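# Assemble two printed parts to match the stand sample

## Task

Join the two printed parts so that they match the already assembled example on the stand.

## Robot and tools

Robot: two UR7e-style arms, left_arm and right_arm, each with a Robotiq 140 parallel gripper. The fingers are rigid and do not fold. Left base sits at (+0.069, +0.473, 0) m in the scene frame, right base at (-0.003, -0.345, 0) m, turned very slightly about z.

Frames: the scene frame has its origin at table height midway between the nominal bases, +z up, +x out over the table, and left_arm on the +y side. Arm names do not match image left/right. Each arm reports end_effector_position (m), end_effector_quat_wxyz and velocities in its own base frame. Fixed cameras and the table use the scene frame. Motion offsets use the axes of that arm's current Hand target. Gripper +z points along the fingers and the fingers open and close along y. end_effector_position is the point midway between the closed pads. Fingertips extend about 33 mm past it at gaps up to 40 mm, and only about 9 mm when fully open. Printed poses can be a few cm off.

Row layout (execute_actions and move): 18 numbers, each in [-1, 1]. Left arm first: dx, dy, dz, rx, ry, rz, gripper position, force_limit, speed. Then the same nine for the right arm. Always send all 18, even if one arm is idle. dx..rz are an offset, not a pose. They count from the Hand target held when the action or move begins, along that target's axes. 1.0 = 0.6 m or 180 degrees. rx, ry, rz form a single rotation vector. Repeating an offset moves the arm again. Send six zeros to keep an arm at its Hand target. Repeat the last gripper numbers to leave a gripper unchanged, because 0 is a real command.

Gripper numbers: position +1 = fully open (140 mm), about -0.8 = pads touching, -1 = close until blocked. force_limit and speed both start at +1. Slow closing (speed -1) is about 30 mm/s, 0 is about 140, +1 is about 250. With slow closing, force_limit -1 gives roughly 14 N per pad, 0 gives 40 N, +1 gives 58 N. Faster closing grips much harder (up to about 116 N). To grip harder later, raise force_limit and change position slightly (-1 to -0.98). To grip softer, open and close again slowly. An off-centre close on a seated part may push with one finger only.

execute_actions(actions, cameras): actions is a list of actions. Each action is up to 15 rows, one per 1/30 s step. A short action repeats its last row. Every row counts from the start pose of that action, not from the previous row. Images come back only when actions is [] or when cameras names them.

move(target, speed, blend, stop_force, zero, blocking, cameras): drives each gripper in a straight line toward its offset row. target is one 18-number row or a list of up to 15 rows, all counted from the same starting Hand targets. speed is in m/s, 0.002 to 3.6, default 0.25. Turning is capped at twice that number in rad/s. A move lasts at most 10 s. blend is a corner radius in m; 0 stops at each target. stop_force (3 to 120 N, shared by both arms) ends an arm's path when its wrist sensor feels that much push against the motion. Leave it out when pulling away from a contact, and don't rely on it while the gripper rotates. It cannot be combined with blocking=false. zero=true re-zeros the sensor before the move. Moves do not avoid obstacles. Steer clear of passing near an arm's own base. The result ends with a move: line giving the outcome (done, off_target, moving, held, fault) and any limits (paced = pose was clipped, held = steps were withheld).

wait(seconds 0-10), stop() brakes a running move, zoom_image(camera, region [x0,y0,x1,y1] pixels, at most 504x504), zero_wrist_force(arm), read_manual(section), finished_scene() ends the scene and cannot be undone. Cameras: cam_high, cam_low, cam_bench, cam_left_wrist, cam_right_wrist, all 672x504.

Results: Hand target is the last commanded pose after clipping. The gripper may rest short of it; if so, send the remaining distance as an offset. object_status: 0 moving, 1 blocked while opening, 2 blocked while closing (a grip), 3 reached the commanded position or pads met. Always confirm 2 after closing. position_measured is in counts: 3 open, 75 ≈ 100 mm, 139 ≈ 60 mm, 200 ≈ 20 mm, 230 pads touching. Wrist force/torque are given in the gripper's own axes and are zeroed at the start of the scene. Joint torques include the arm's own weight.

Limits and hazards: orientation is clipped to within 32 degrees of the measured orientation on every step. If the net force reaches about 150 N, or a joint reaches its torque limit (wrist joints 25.2 N m), that arm stops for 10 s. Arms are stiff, so aiming even a little past a firm contact can fault. Move slowly near contact. Contact between the two arms, including one gripper closing on the other's fingers, can fail the task. A clearance check holds back commands that bring the arms close, but it does not guarantee safety. Hot motors (70 °C warning, brakes at 85 °C) come from holding loads, a stretched arm, or pushing against something unreachable. Don't drop parts, release them while they move, slam into things, or let anything leave the table. The assembly must stay correct after the robot lets go.

Each tool is called after "Request:" by a JSON object that holds its "op" and its "data".

## Session

Request:
{"op": "execute_actions", "data": {"actions": []}}

Scene clock: 0.00 s.
left_arm: end_effector_position=(+0.2630, +0.1716, +0.2309) position_measured=3 object_status=3 end_effector_quat_wxyz=(-0.331, +0.306, +0.875, -0.179) | right_arm: end_effector_position=(+0.1049, +0.4472, +0.3605) position_measured=3 object_status=3 end_effector_quat_wxyz=(-0.139, +0.619, +0.485, +0.602)
Joint positions: left_arm=[0.149 -1.468 1.626 -0.958 -1.579 0.824] | right_arm=[1.33 -1.977 2.558 -3.46 -1.997 2.814]
Joint velocities: within noise
Joint torques (N m): no reading
Motor temperatures (°C): left_arm=[34 26 35 35 37 39] | right_arm=[24 26 29 34 36 32]
Wrist force (N): no reading
Wrist torque (N m): no reading
Wrist force, peak (N): no reading
Hand target: left_arm +0.2630, +0.1716, +0.2309; -0.331, +0.306, +0.875, -0.179 | right_arm +0.1049, +0.4472, +0.3605; -0.139, +0.619, +0.485, +0.602
Tool commands: left_gripper/position=+1.0 left_gripper/force_limit=+1.0 left_gripper/speed=+1.0 right_gripper/position=+1.0 right_gripper/force_limit=+1.0 right_gripper/speed=+1.0

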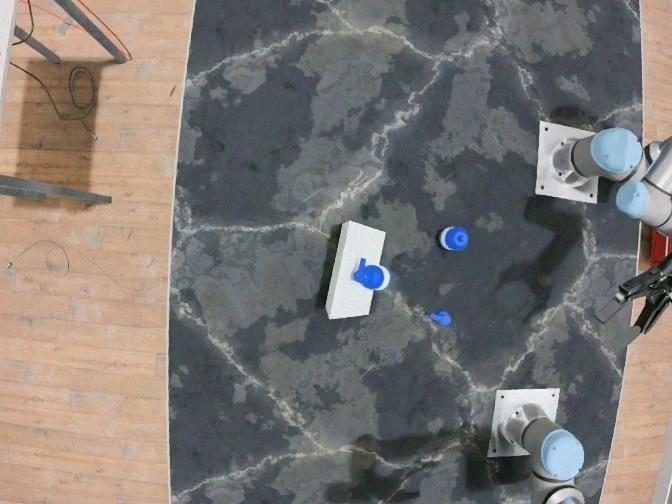

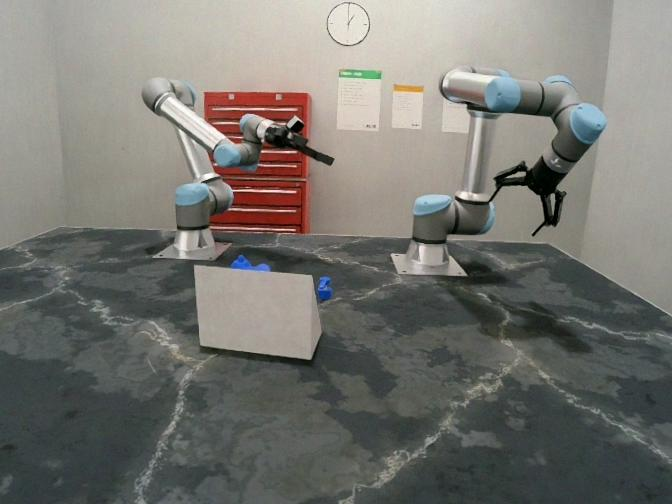

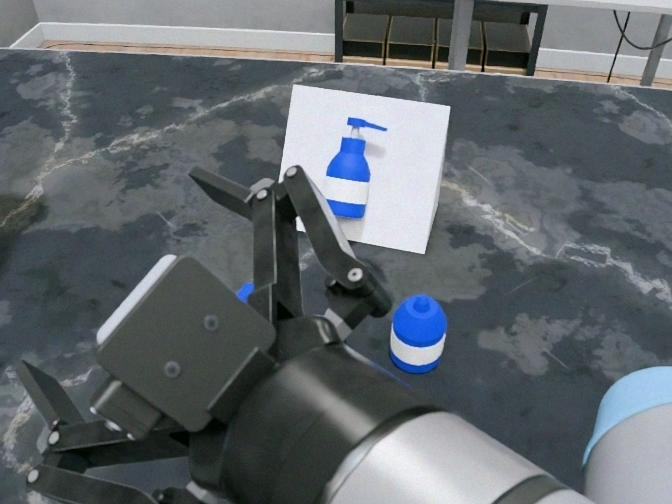

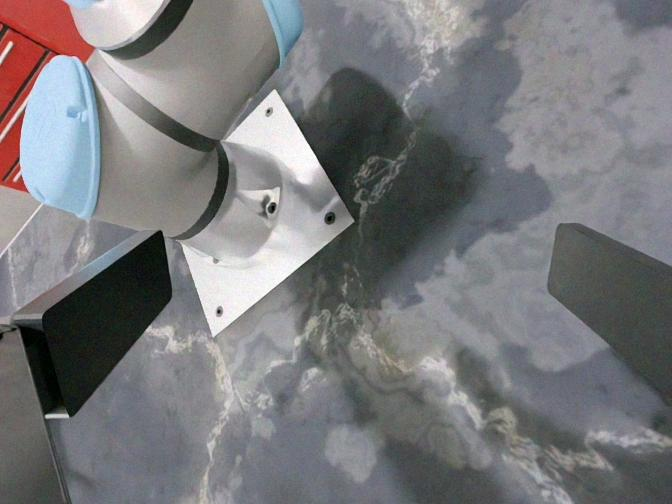

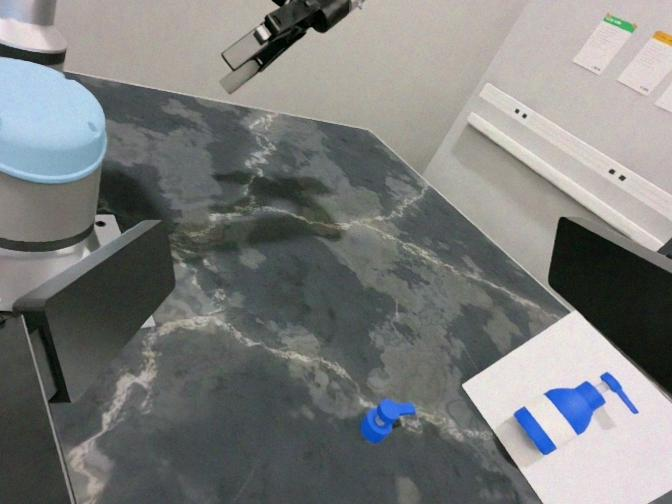

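Request:
{"op": "zoom_image", "data": {"camera": "cam_bench", "region": [270, 90, 470, 240]}}

Request:
{"op": "zoom_image", "data": {"camera": "cam_bench", "region": [360, 270, 480, 390]}}

Request:
{"op": "zoom_image", "data": {"camera": "cam_right_wrist", "region": [330, 370, 450, 460]}}

Request:
{"op": "zoom_image", "data": {"camera": "cam_high", "region": [400, 210, 500, 340]}}

Request:
{"op": "zoom_image", "data": {"camera": "cam_low", "region": [190, 240, 350, 360]}}

Request:
{"op": "zoom_image", "data": {"camera": "cam_right_wrist", "region": [460, 340, 672, 504]}}

Scaled by 2.520 from the camera's 672x504 image, which has a finer 960x720 frame.

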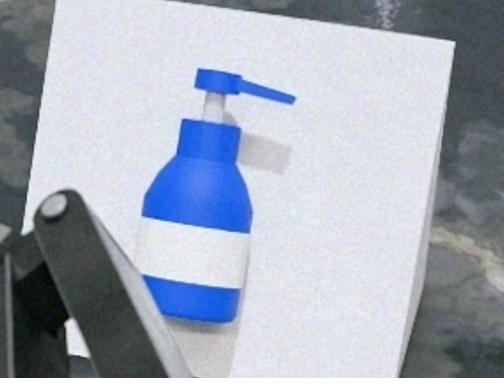

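Scaled by 4.200 from the camera's 672x504 image, which has a finer 960x720 frame.

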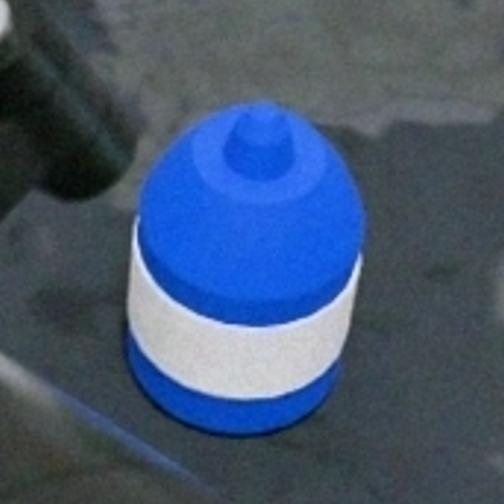

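Scaled by 4.200 from the camera's 672x504 image, which has a finer 960x720 frame.

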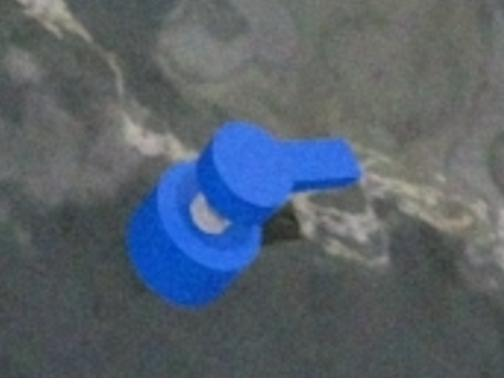

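Scaled by 3.877 from the camera's 672x504 image, which has a finer 960x720 frame.

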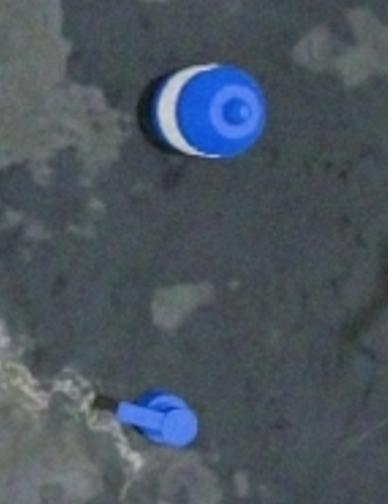

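Scaled by 3.150 from the camera's 672x504 image, which has a finer 960x720 frame.

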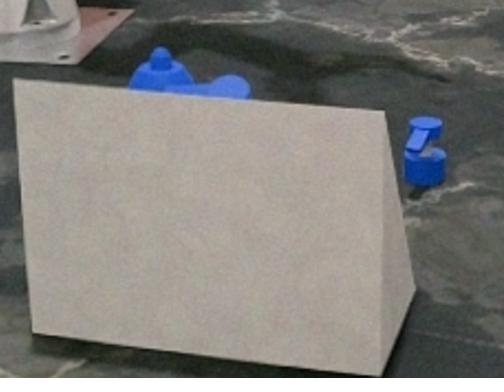

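Scaled by 2.377 from the camera's 672x504 image, which has a finer 960x720 frame.

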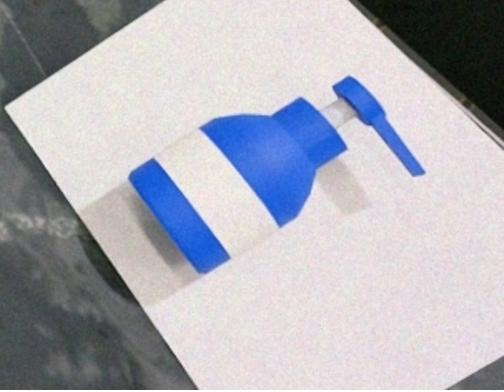

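Request:
{"op": "move", "data": {"target": [-0.575,-0.5375,0.127,-0.136,-0.2075,-0.152,0.2,0,0,0,0,0,0,0,0,1,1,1], "speed": 0.4, "cameras": ["all"]}}

Scene clock: 2.90 s.
left_arm: end_effector_position=(+0.2815, -0.3037, +0.1808) position_measured=104 object_status=3 end_effector_quat_wxyz=(+0.000, +0.084, +0.996, -0.001) | right_arm: end_effector_position=(+0.1049, +0.4472, +0.3605) position_measured=3 object_status=3 end_effector_quat_wxyz=(-0.139, +0.619, +0.485, +0.602)
Joint positions: left_arm=[-1.151 -1.786 2.006 -1.792 -1.571 -0.982] | right_arm=[1.33 -1.977 2.558 -3.46 -1.997 2.814]
Joint torques (N m): left_arm=[-6.86 -1.39 -31.45 -4.46 2.01 -2.09] | right_arm=[1.33 -4.82 -21.07 -2.96 -0.18 0.11]
Wrist force (N): left_arm=[-0.4 0.7 -0.9] | right_arm=[0.0 0.0 -0.3]
Wrist torque (N m): left_arm=[-0.03 0.15 0.11] | right_arm=[0.01 0.00 0.00]
Wrist force, peak (N): left_arm=[2.2 3.2 -0.9] | right_arm=[-0.4 0.1 -0.3]
Hand target: left_arm +0.2815, -0.3038, +0.1808; +0.000, +0.084, +0.996, +0.000 | right_arm +0.1049, +0.4472, +0.3605; -0.139, +0.619, +0.485, +0.602
Off the commanded pose: left_arm 0.000 m, 0 deg | right_arm 0.000 m, 0 deg.
move: done

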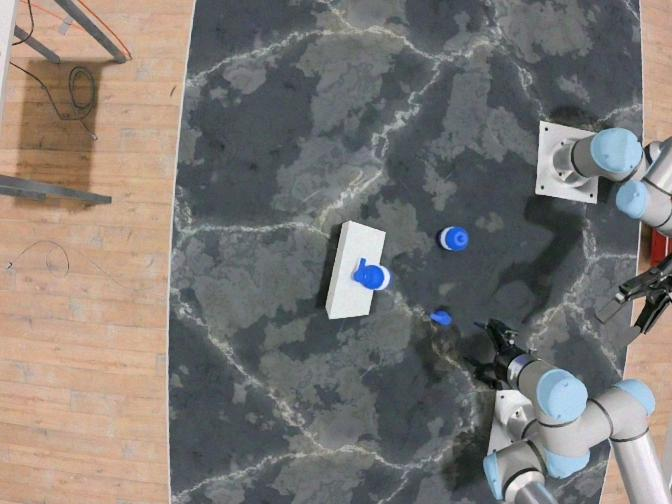

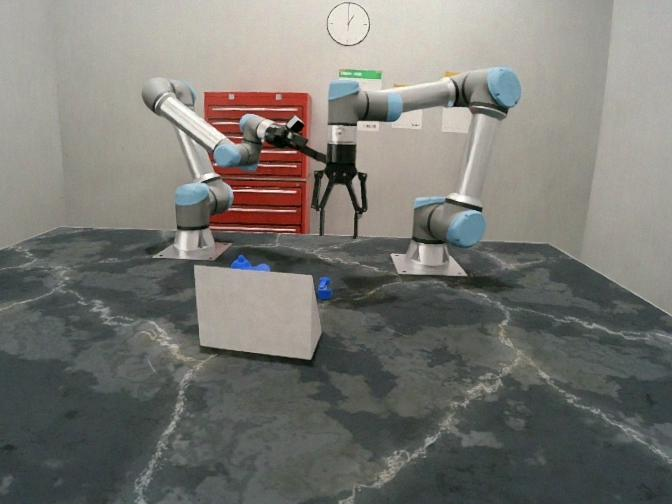

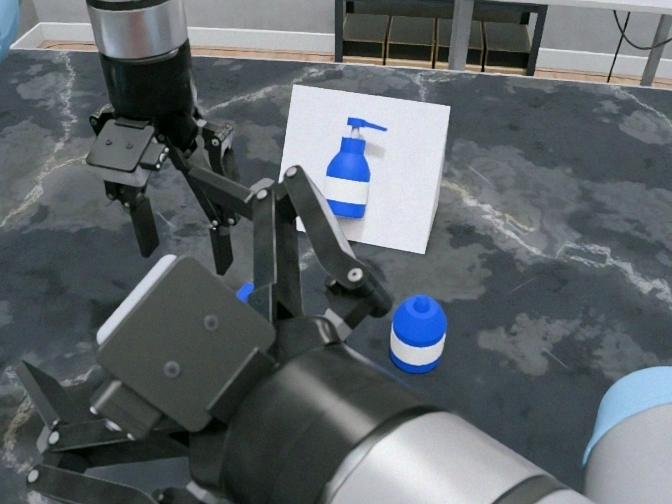

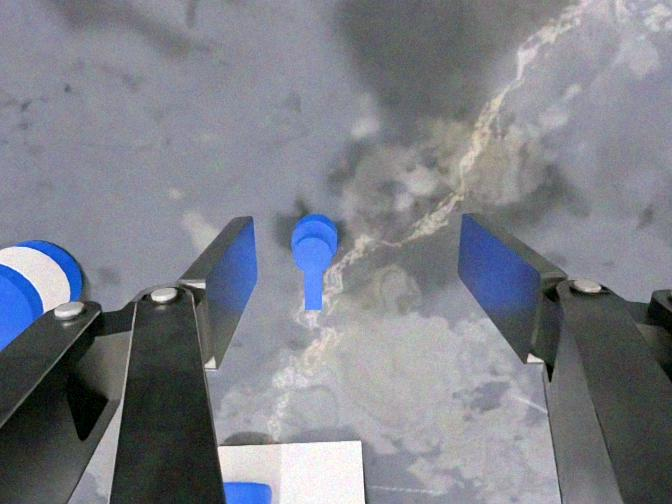

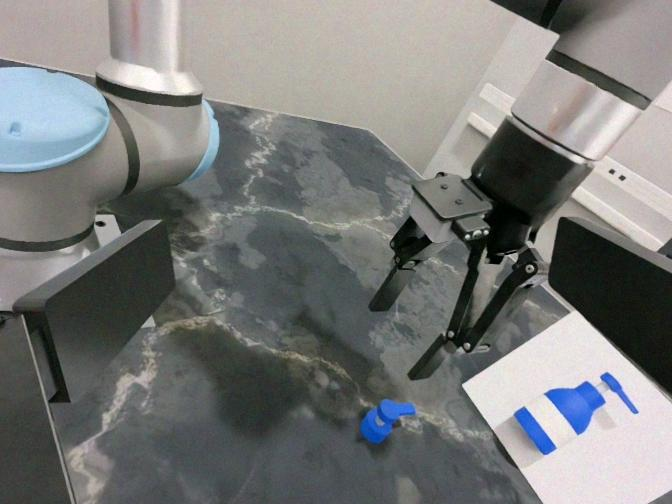

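Request:
{"op": "move", "data": {"target": [-0.0537,-0.0415,0.135,0,0,0,0.2,0,0,0,0,0,0,0,0,1,1,1], "cameras": ["cam_left_wrist","cam_right_wrist"]}}

Scene clock: 4.17 s.
left_arm: end_effector_position=(+0.3091, -0.3338, +0.0999) position_measured=104 object_status=3 end_effector_quat_wxyz=(+0.000, +0.084, +0.996, +0.000) end_effector_velocity=(+0.000, -0.002, +0.000) end_effector_angular_velocity=(-0.005, -0.001, +0.000) | right_arm: end_effector_position=(+0.1049, +0.4472, +0.3605) position_measured=3 object_status=3 end_effector_quat_wxyz=(-0.139, +0.619, +0.485, +0.602)
Joint positions: left_arm=[-1.121 -1.607 2.073 -2.038 -1.571 -0.952] | right_arm=[1.33 -1.977 2.558 -3.46 -1.997 2.814]
Joint velocities: left_arm=[0 0.001 0 -0.006 -0.001 0] | right_arm=[within noise]
Joint torques (N m): left_arm=[-6.77 -9.01 -27.7 -4.27 -2.54 -1.98] | right_arm=[0.76 -4.34 -21.38 -3.14 -0.12 0.08]
Wrist force (N): left_arm=[-0.2 0.7 -0.5] | right_arm=[-0.3 -0.1 -0.3]
Wrist torque (N m): left_arm=[-0.01 0.05 0.09] | right_arm=[-0.02 0.07 0.00]
Wrist force, peak (N): left_arm=[0.5 1.4 -3.5] | right_arm=[0.1 -0.1 -0.5]
Hand target: left_arm +0.3091, -0.3338, +0.0998; +0.000, +0.084, +0.996, +0.000 | right_arm +0.1049, +0.4472, +0.3605; -0.139, +0.619, +0.485, +0.602
Off the commanded pose: left_arm 0.000 m, 0 deg | right_arm 0.000 m, 0 deg.
move: done
Images, in order (width x height): cam_left_wrist 672x504, cam_right_wrist 672x504.

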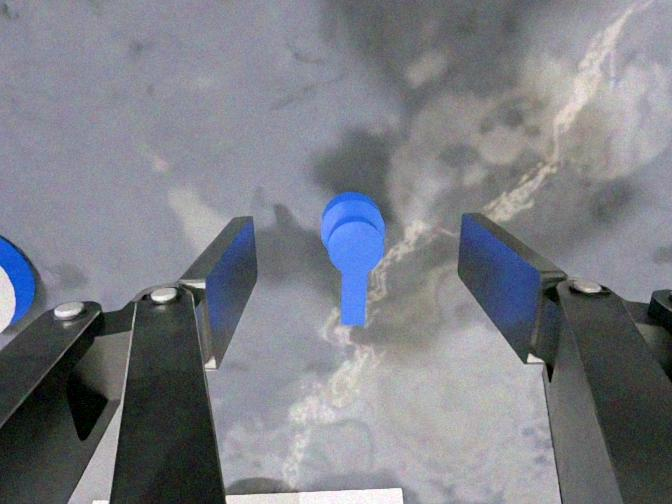

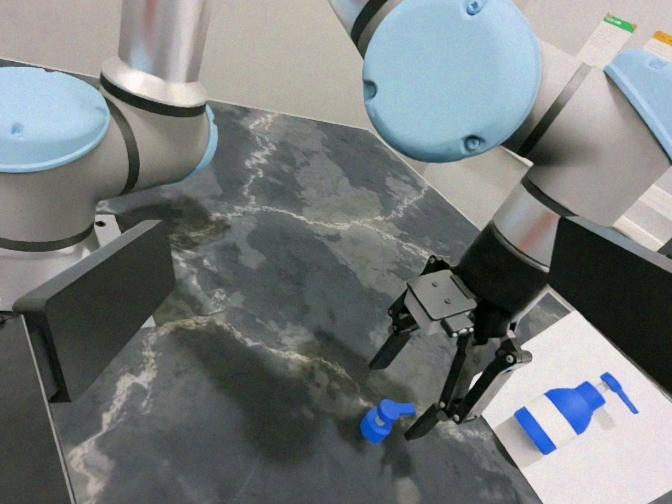

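Request:
{"op": "move", "data": {"target": [-0.0083,0,0.095,0,0,0,-0.15,0,-0.5,0,0,0,0,0,0,1,1,1], "cameras": ["cam_left_wrist","cam_right_wrist","cam_bench"], "stop_force": 8, "speed": 0.06}}

Request:
{"op": "zoom_image", "data": {"camera": "cam_right_wrist", "region": [330, 350, 490, 470]}}

Scene clock: 6.47 s.
left_arm: end_effector_position=(+0.3140, -0.3347, +0.0428) position_measured=148 object_status=3 end_effector_quat_wxyz=(+0.000, +0.084, +0.996, +0.000) | right_arm: end_effector_position=(+0.1049, +0.4472, +0.3605) position_measured=3 object_status=3 end_effector_quat_wxyz=(-0.139, +0.619, +0.485, +0.602)
Joint positions: left_arm=[-1.112 -1.515 2.151 -2.208 -1.571 -0.943] | right_arm=[1.33 -1.977 2.558 -3.46 -1.997 2.814]
Joint torques (N m): left_arm=[-6.94 -34.16 -31.17 -4.51 -2.13 -1.94] | right_arm=[0.19 -3.77 -21.31 -3.16 -0.11 -0.02]
Wrist force (N): left_arm=[-0.1 0.6 -0.6] | right_arm=[-0.1 0.0 -0.3]
Wrist torque (N m): left_arm=[0.00 0.06 0.05] | right_arm=[0.01 0.03 0.01]
Wrist force, peak (N): left_arm=[-0.4 0.7 -1.6] | right_arm=[-0.4 0.2 -0.2]
Hand target: left_arm +0.3140, -0.3347, +0.0428; +0.000, +0.084, +0.996, +0.000 | right_arm +0.1049, +0.4472, +0.3605; -0.139, +0.619, +0.485, +0.602
Off the commanded pose: left_arm 0.000 m, 0 deg | right_arm 0.000 m, 0 deg.
move: done
Images, in order (width x height): cam_bench 672x504, cam_left_wrist 672x504, cam_right_wrist 672x504.

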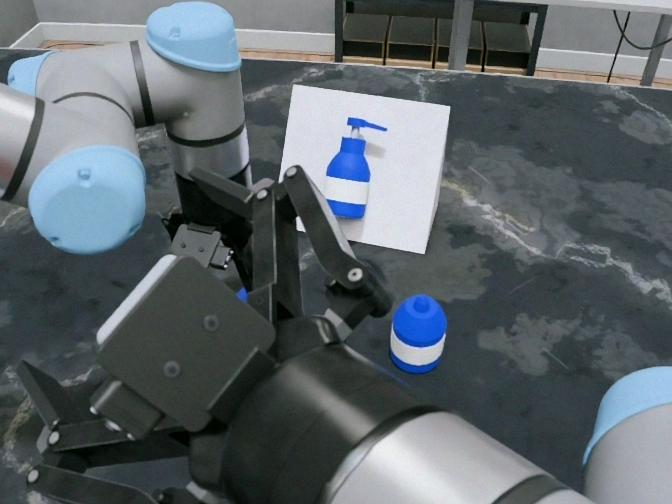

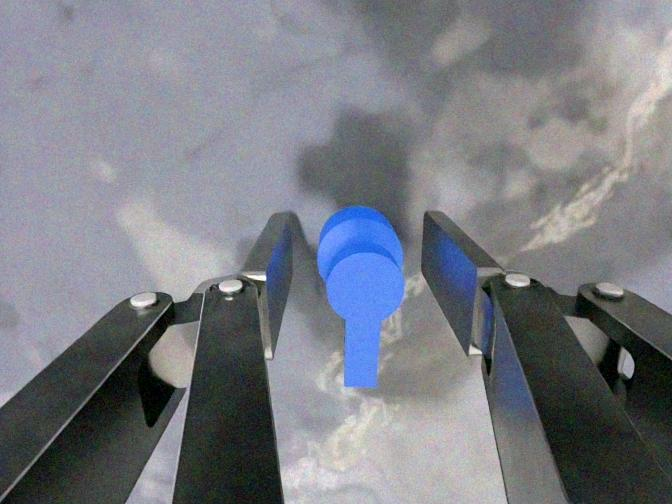

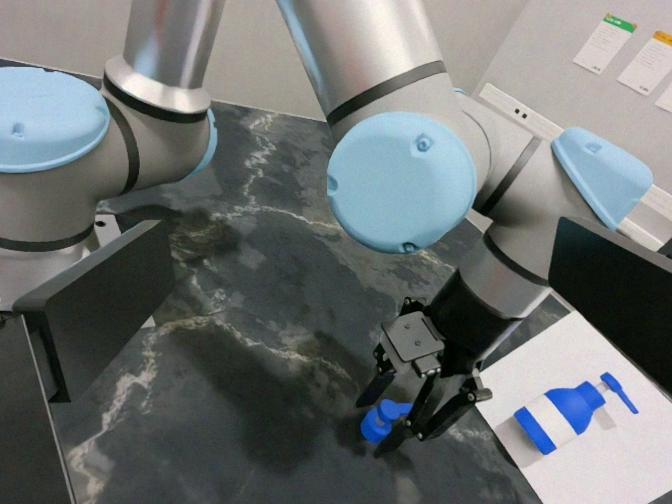

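Scaled by 3.150 from the camera's 672x504 image, which has a finer 960x720 frame.

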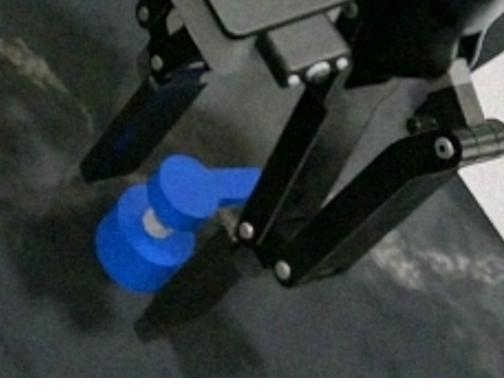

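Request:
{"op": "execute_actions", "data": {"actions": [[[0,0,0,0,0,0,-1,-0.2,-1,0,0,0,0,0,0,1,1,1]],[[0,0,0,0,0,0,-1,-0.2,-1,0,0,0,0,0,0,1,1,1]],[[0,0,0,0,0,0,-1,-0.2,-1,0,0,0,0,0,0,1,1,1]]], "cameras": ["cam_left_wrist","cam_right_wrist"]}}

Scene clock: 8.20 s.
left_arm: end_effector_position=(+0.3141, -0.3347, +0.0428) position_measured=181 object_status=2 end_effector_quat_wxyz=(+0.000, +0.084, +0.996, +0.000) | right_arm: end_effector_position=(+0.1049, +0.4472, +0.3605) position_measured=3 object_status=3 end_effector_quat_wxyz=(-0.139, +0.619, +0.485, +0.602)
Joint positions: left_arm=[-1.112 -1.515 2.151 -2.208 -1.571 -0.943] | right_arm=[1.33 -1.977 2.558 -3.46 -1.997 2.814]
Joint torques (N m): left_arm=[-7.53 -27.4 -25.68 -3.89 -2.32 -1.97] | right_arm=[0.86 -4.6 -20.29 -3.12 -0.21 -0.03]
Wrist force (N): left_arm=[0.9 1.4 -5.7] | right_arm=[-0.1 -0.1 -0.1]
Wrist torque (N m): left_arm=[-0.07 0.03 0.05] | right_arm=[-0.02 0.03 0.00]
Wrist force, peak (N): left_arm=[0.7 1.7 -5.8] | right_arm=[-0.3 -0.2 -0.5]
Hand target: left_arm +0.3140, -0.3347, +0.0428; +0.000, +0.084, +0.996, +0.000 | right_arm +0.1049, +0.4472, +0.3605; -0.139, +0.619, +0.485, +0.602
Off the commanded pose: left_arm 0.000 m, 0 deg | right_arm 0.000 m, 0 deg.
Images, in order (width x height): cam_left_wrist 672x504, cam_right_wrist 672x504.

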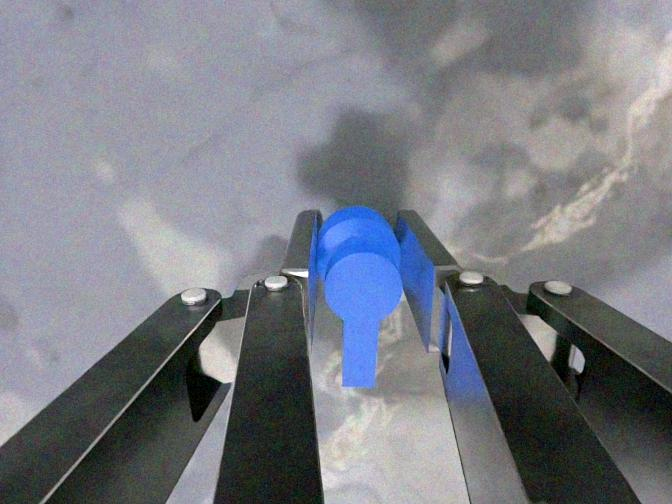

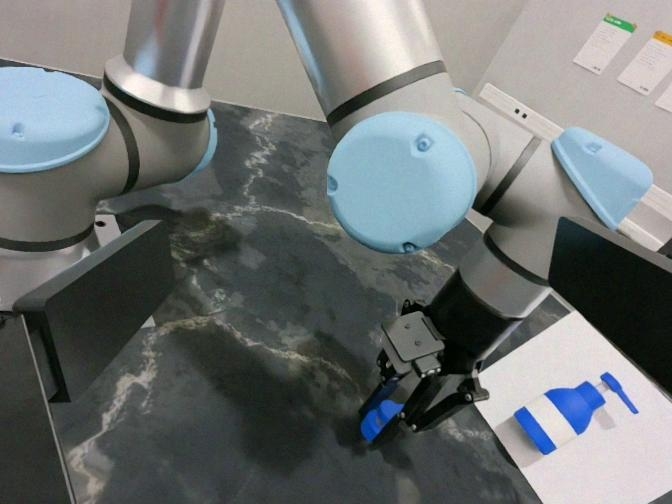

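Request:
{"op": "move", "data": {"target": [[0,0,-0.1,0,0,0,-1,-0.2,-1,0,0,0,0,0,0,1,1,1],[-0.03,-0.1,-0.295,0,0,0,-1,-0.2,-1,0,0,0,0,0,0,1,1,1],[-0.1,-0.3935,-0.295,0,0,0,-1,-0.2,-1,0,0,0,0,0,0,1,1,1]], "blend": [0.03,0.04,0], "speed": [0.1,0.2,0.2], "cameras": ["all"]}}

Scene clock: 11.23 s.
left_arm: end_effector_position=(+0.3335, -0.5773, +0.2201) position_measured=181 object_status=2 end_effector_quat_wxyz=(+0.000, +0.084, +0.996, +0.000) | right_arm: end_effector_position=(+0.1049, +0.4472, +0.3605) position_measured=3 object_status=3 end_effector_quat_wxyz=(-0.139, +0.619, +0.485, +0.602)
Joint positions: left_arm=[-1.248 -1.18 1.242 -1.634 -1.571 -1.079] | right_arm=[1.33 -1.977 2.558 -3.46 -1.997 2.814]
Joint torques (N m): left_arm=[3.19 -29.98 -35.46 -3.46 -2.58 1.72] | right_arm=[0.9 -4.71 -20.97 -3.19 -0.02 -0.08]
Wrist force (N): left_arm=[-0.1 0.2 -0.8] | right_arm=[-0.3 -0.1 -0.2]
Wrist torque (N m): left_arm=[-0.10 0.06 0.12] | right_arm=[-0.01 0.07 0.00]
Wrist force, peak (N): left_arm=[0.8 1.7 -5.8] | right_arm=[-0.4 -0.3 -0.3]
Hand target: left_arm +0.3335, -0.5774, +0.2200; +0.000, +0.084, +0.996, +0.000 | right_arm +0.1049, +0.4472, +0.3605; -0.139, +0.619, +0.485, +0.602
Off the commanded pose: left_arm 0.000 m, 0 deg | right_arm 0.000 m, 0 deg.
move: done

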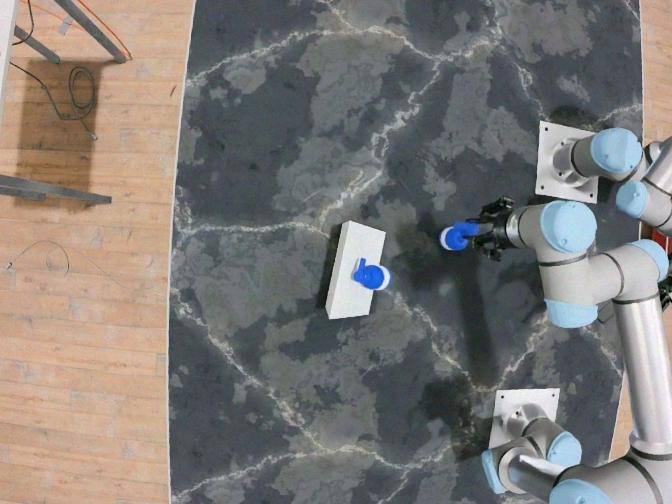

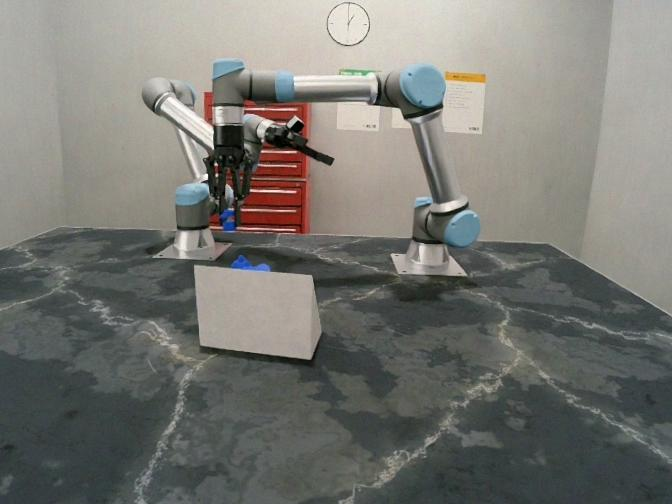

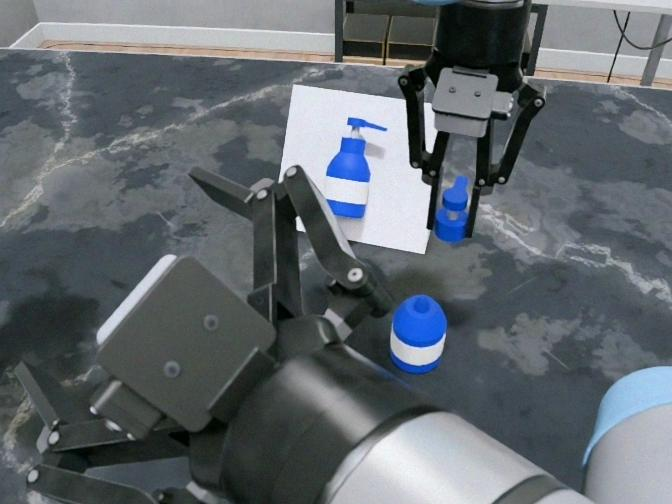

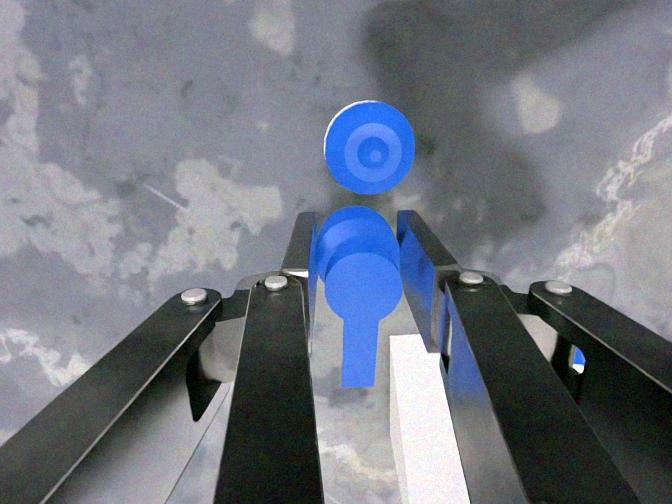

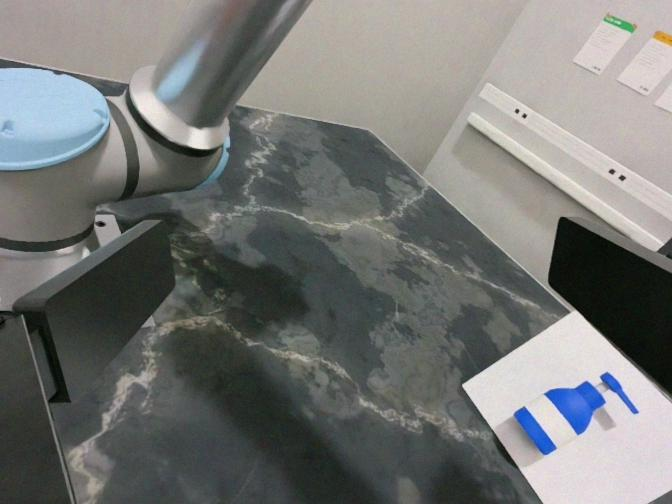

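Request:
{"op": "zoom_image", "data": {"camera": "cam_left_wrist", "region": [300, 80, 440, 220]}}

Request:
{"op": "zoom_image", "data": {"camera": "cam_bench", "region": [380, 170, 520, 380]}}

Scaled by 3.600 from the camera's 672x504 image, which has a finer 960x720 frame.

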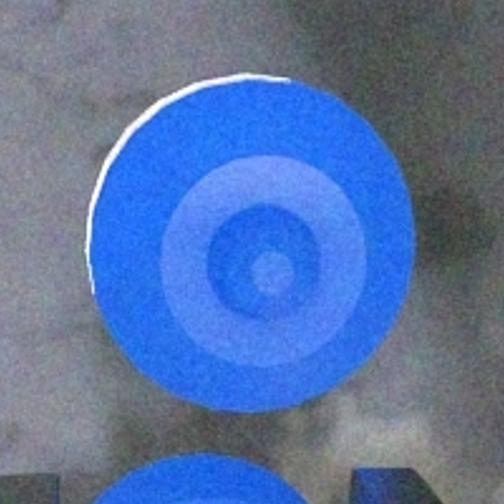

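Scaled by 2.400 from the camera's 672x504 image, which has a finer 960x720 frame.

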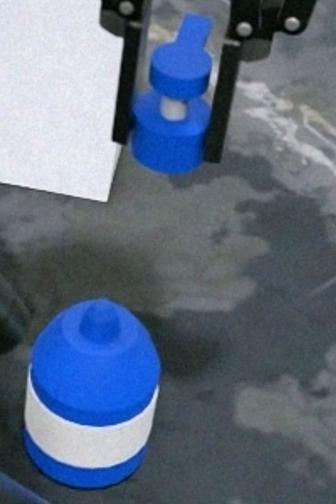

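Request:
{"op": "move", "data": {"target": [[0.0478,0.0215,0,0,0,0,-1,-0.2,-1,0,0,0,0,0,0,1,1,1],[0.0478,0.0215,0.055,0,0,0,-1,-0.2,-1,0,0,0,0,0,0,1,1,1]], "blend": [0.005,0], "speed": 0.12, "cameras": ["cam_bench","cam_left_wrist","cam_high","cam_low"]}}

Request:
{"op": "zoom_image", "data": {"camera": "cam_bench", "region": [350, 200, 490, 380]}}

Request:
{"op": "zoom_image", "data": {"camera": "cam_low", "region": [180, 170, 320, 290]}}

Scene clock: 12.60 s.
left_arm: end_effector_position=(+0.3074, -0.5599, +0.1870) position_measured=181 object_status=2 end_effector_quat_wxyz=(+0.000, +0.084, +0.996, +0.000) | right_arm: end_effector_position=(+0.1049, +0.4472, +0.3605) position_measured=3 object_status=3 end_effector_quat_wxyz=(-0.139, +0.619, +0.485, +0.602)
Joint positions: left_arm=[-1.279 -1.24 1.41 -1.741 -1.571 -1.11] | right_arm=[1.33 -1.977 2.558 -3.46 -1.997 2.814]
Joint torques (N m): left_arm=[2.88 -51.24 -24.44 -4.06 2.22 1.06] | right_arm=[0.83 -4.69 -21.4 -3.21 -0.19 0.09]
Wrist force (N): left_arm=[-0.6 0.7 -0.9] | right_arm=[-0.1 0.1 -0.1]
Wrist torque (N m): left_arm=[0.05 0.20 0.08] | right_arm=[0.02 0.03 0.01]
Wrist force, peak (N): left_arm=[1.6 0.8 -2.5] | right_arm=[0.0 -0.5 -0.3]
Hand target: left_arm +0.3074, -0.5599, +0.1870; +0.000, +0.084, +0.996, +0.000 | right_arm +0.1049, +0.4472, +0.3605; -0.139, +0.619, +0.485, +0.602
Off the commanded pose: left_arm 0.000 m, 0 deg | right_arm 0.000 m, 0 deg.
move: done
Images, in order (width x height): cam_high 672x504, cam_low 672x504, cam_bench 672x504, cam_left_wrist 672x504.

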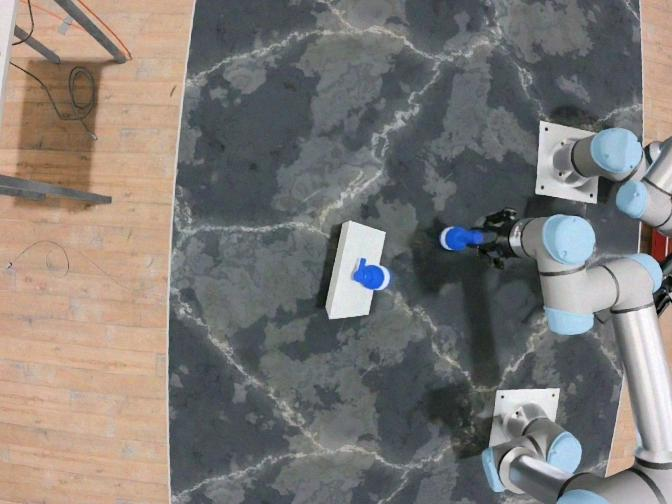

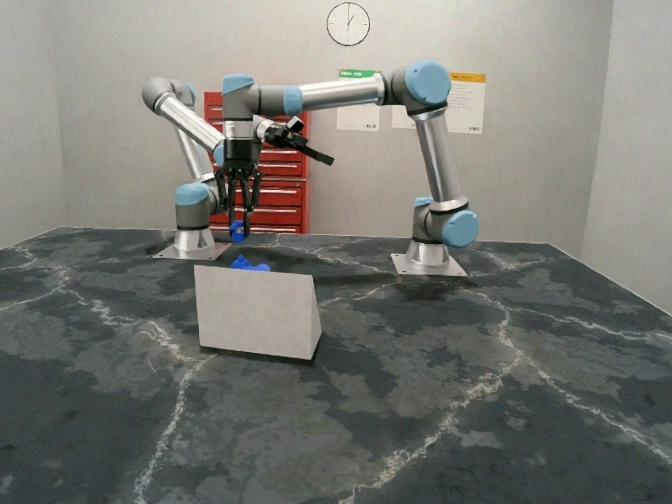

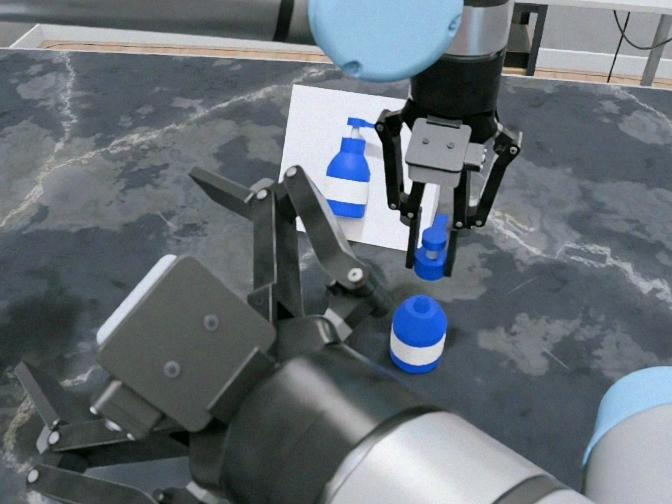

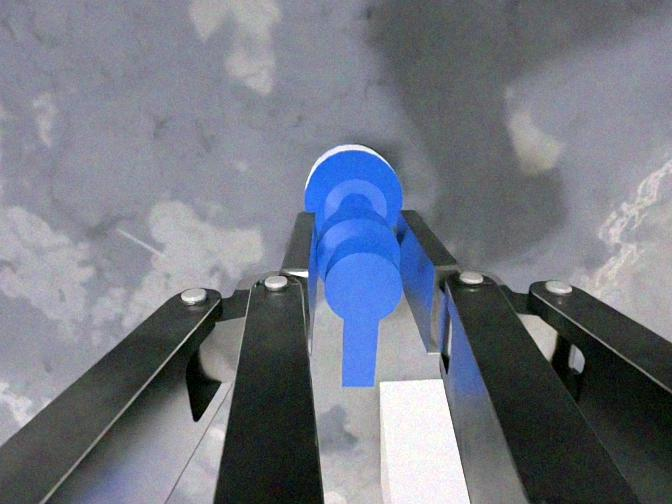

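Scaled by 2.800 from the camera's 672x504 image, which has a finer 960x720 frame.

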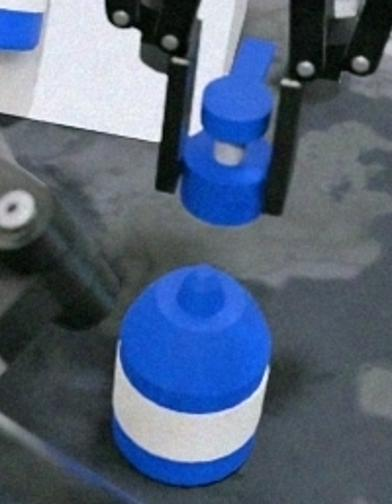

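Scaled by 3.600 from the camera's 672x504 image, which has a finer 960x720 frame.

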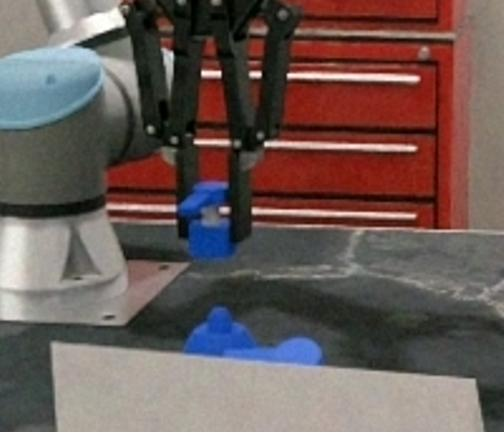

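Request:
{"op": "zoom_image", "data": {"camera": "cam_left_wrist", "region": [290, 130, 430, 270]}}

Scaled by 3.600 from the camera's 672x504 image, which has a finer 960x720 frame.

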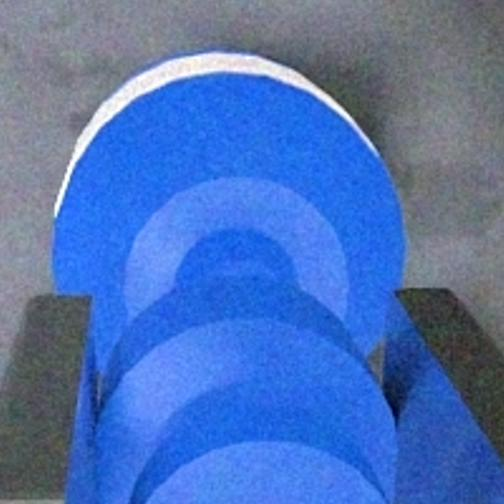

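Request:
{"op": "move", "data": {"target": [0.0075,0.0005,0.02,0,0,0,-1,-0.2,-1,0,0,0,0,0,0,1,1,1], "speed": 0.1, "cameras": ["cam_bench","cam_left_wrist","cam_low"]}}

Request:
{"op": "zoom_image", "data": {"camera": "cam_bench", "region": [350, 200, 490, 380]}}

Request:
{"op": "zoom_image", "data": {"camera": "cam_low", "region": [180, 170, 320, 290]}}

Request:
{"op": "zoom_image", "data": {"camera": "cam_left_wrist", "region": [290, 130, 430, 270]}}

Scene clock: 13.70 s.
left_arm: end_effector_position=(+0.3029, -0.5588, +0.1749) position_measured=181 object_status=2 end_effector_quat_wxyz=(+0.000, +0.084, +0.996, +0.000) end_effector_velocity=(+0.000, +0.000, +0.002) end_effector_angular_velocity=(+0.001, +0.001, +0.001) | right_arm: end_effector_position=(+0.1049, +0.4472, +0.3605) position_measured=3 object_status=3 end_effector_quat_wxyz=(-0.139, +0.619, +0.485, +0.602)
Joint positions: left_arm=[-1.285 -1.242 1.444 -1.774 -1.571 -1.116] | right_arm=[1.33 -1.977 2.558 -3.46 -1.997 2.814]
Joint velocities: left_arm=[0 0 -0.005 0.006 -0.001 -0.001] | right_arm=[within noise]
Joint torques (N m): left_arm=[3.41 -48.78 -36.85 -1.63 1.7 -0.22] | right_arm=[0.87 -3.99 -20.85 -3.38 -0.13 -0.15]
Wrist force (N): left_arm=[-0.5 0.6 -1.0] | right_arm=[-0.3 -0.1 -0.1]
Wrist torque (N m): left_arm=[-0.02 0.20 0.18] | right_arm=[-0.01 0.07 0.00]
Wrist force, peak (N): left_arm=[-0.9 0.8 -1.5] | right_arm=[-0.3 -0.1 -0.5]
Hand target: left_arm +0.3030, -0.5588, +0.1750; +0.000, +0.084, +0.996, +0.000 | right_arm +0.1049, +0.4472, +0.3605; -0.139, +0.619, +0.485, +0.602
Off the commanded pose: left_arm 0.000 m, 0 deg | right_arm 0.000 m, 0 deg.
move: done
Images, in order (width x height): cam_low 672x504, cam_bench 672x504, cam_left_wrist 672x504.

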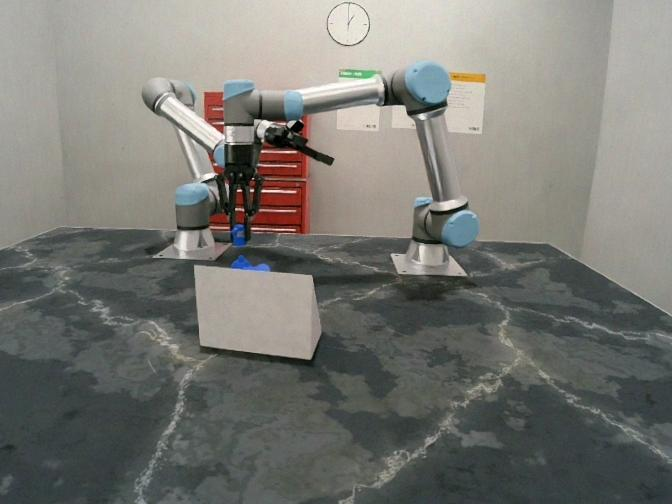

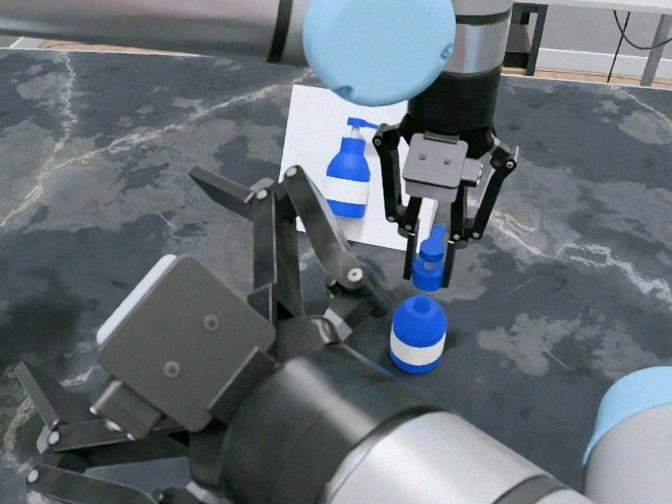

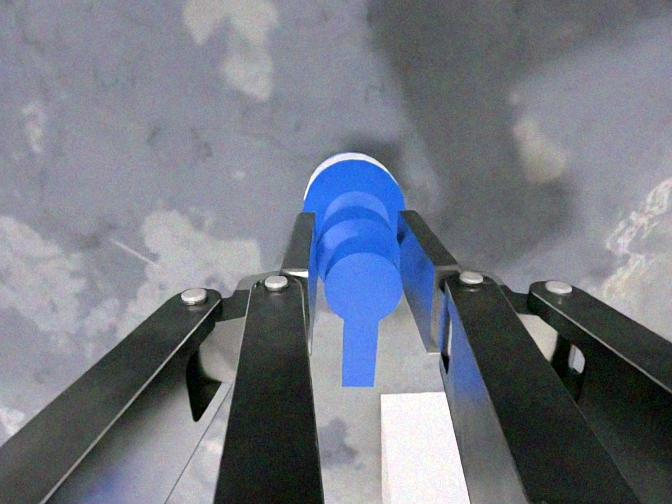

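Scaled by 2.800 from the camera's 672x504 image, which has a finer 960x720 frame.

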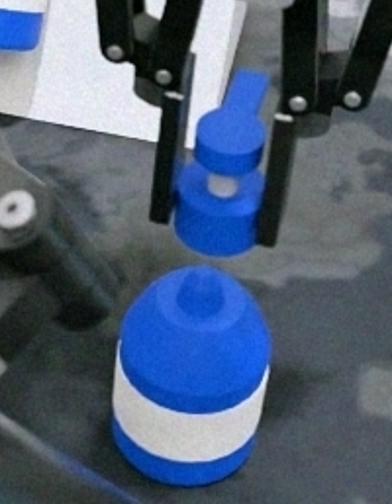

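Scaled by 3.600 from the camera's 672x504 image, which has a finer 960x720 frame.

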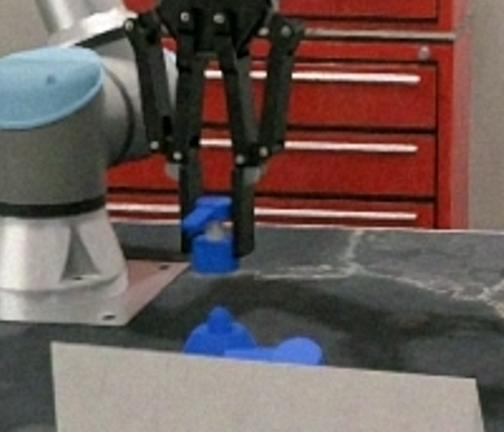

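Scaled by 3.600 from the camera's 672x504 image, which has a finer 960x720 frame.

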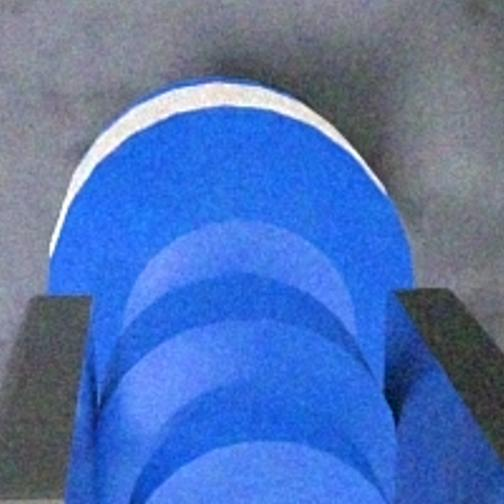

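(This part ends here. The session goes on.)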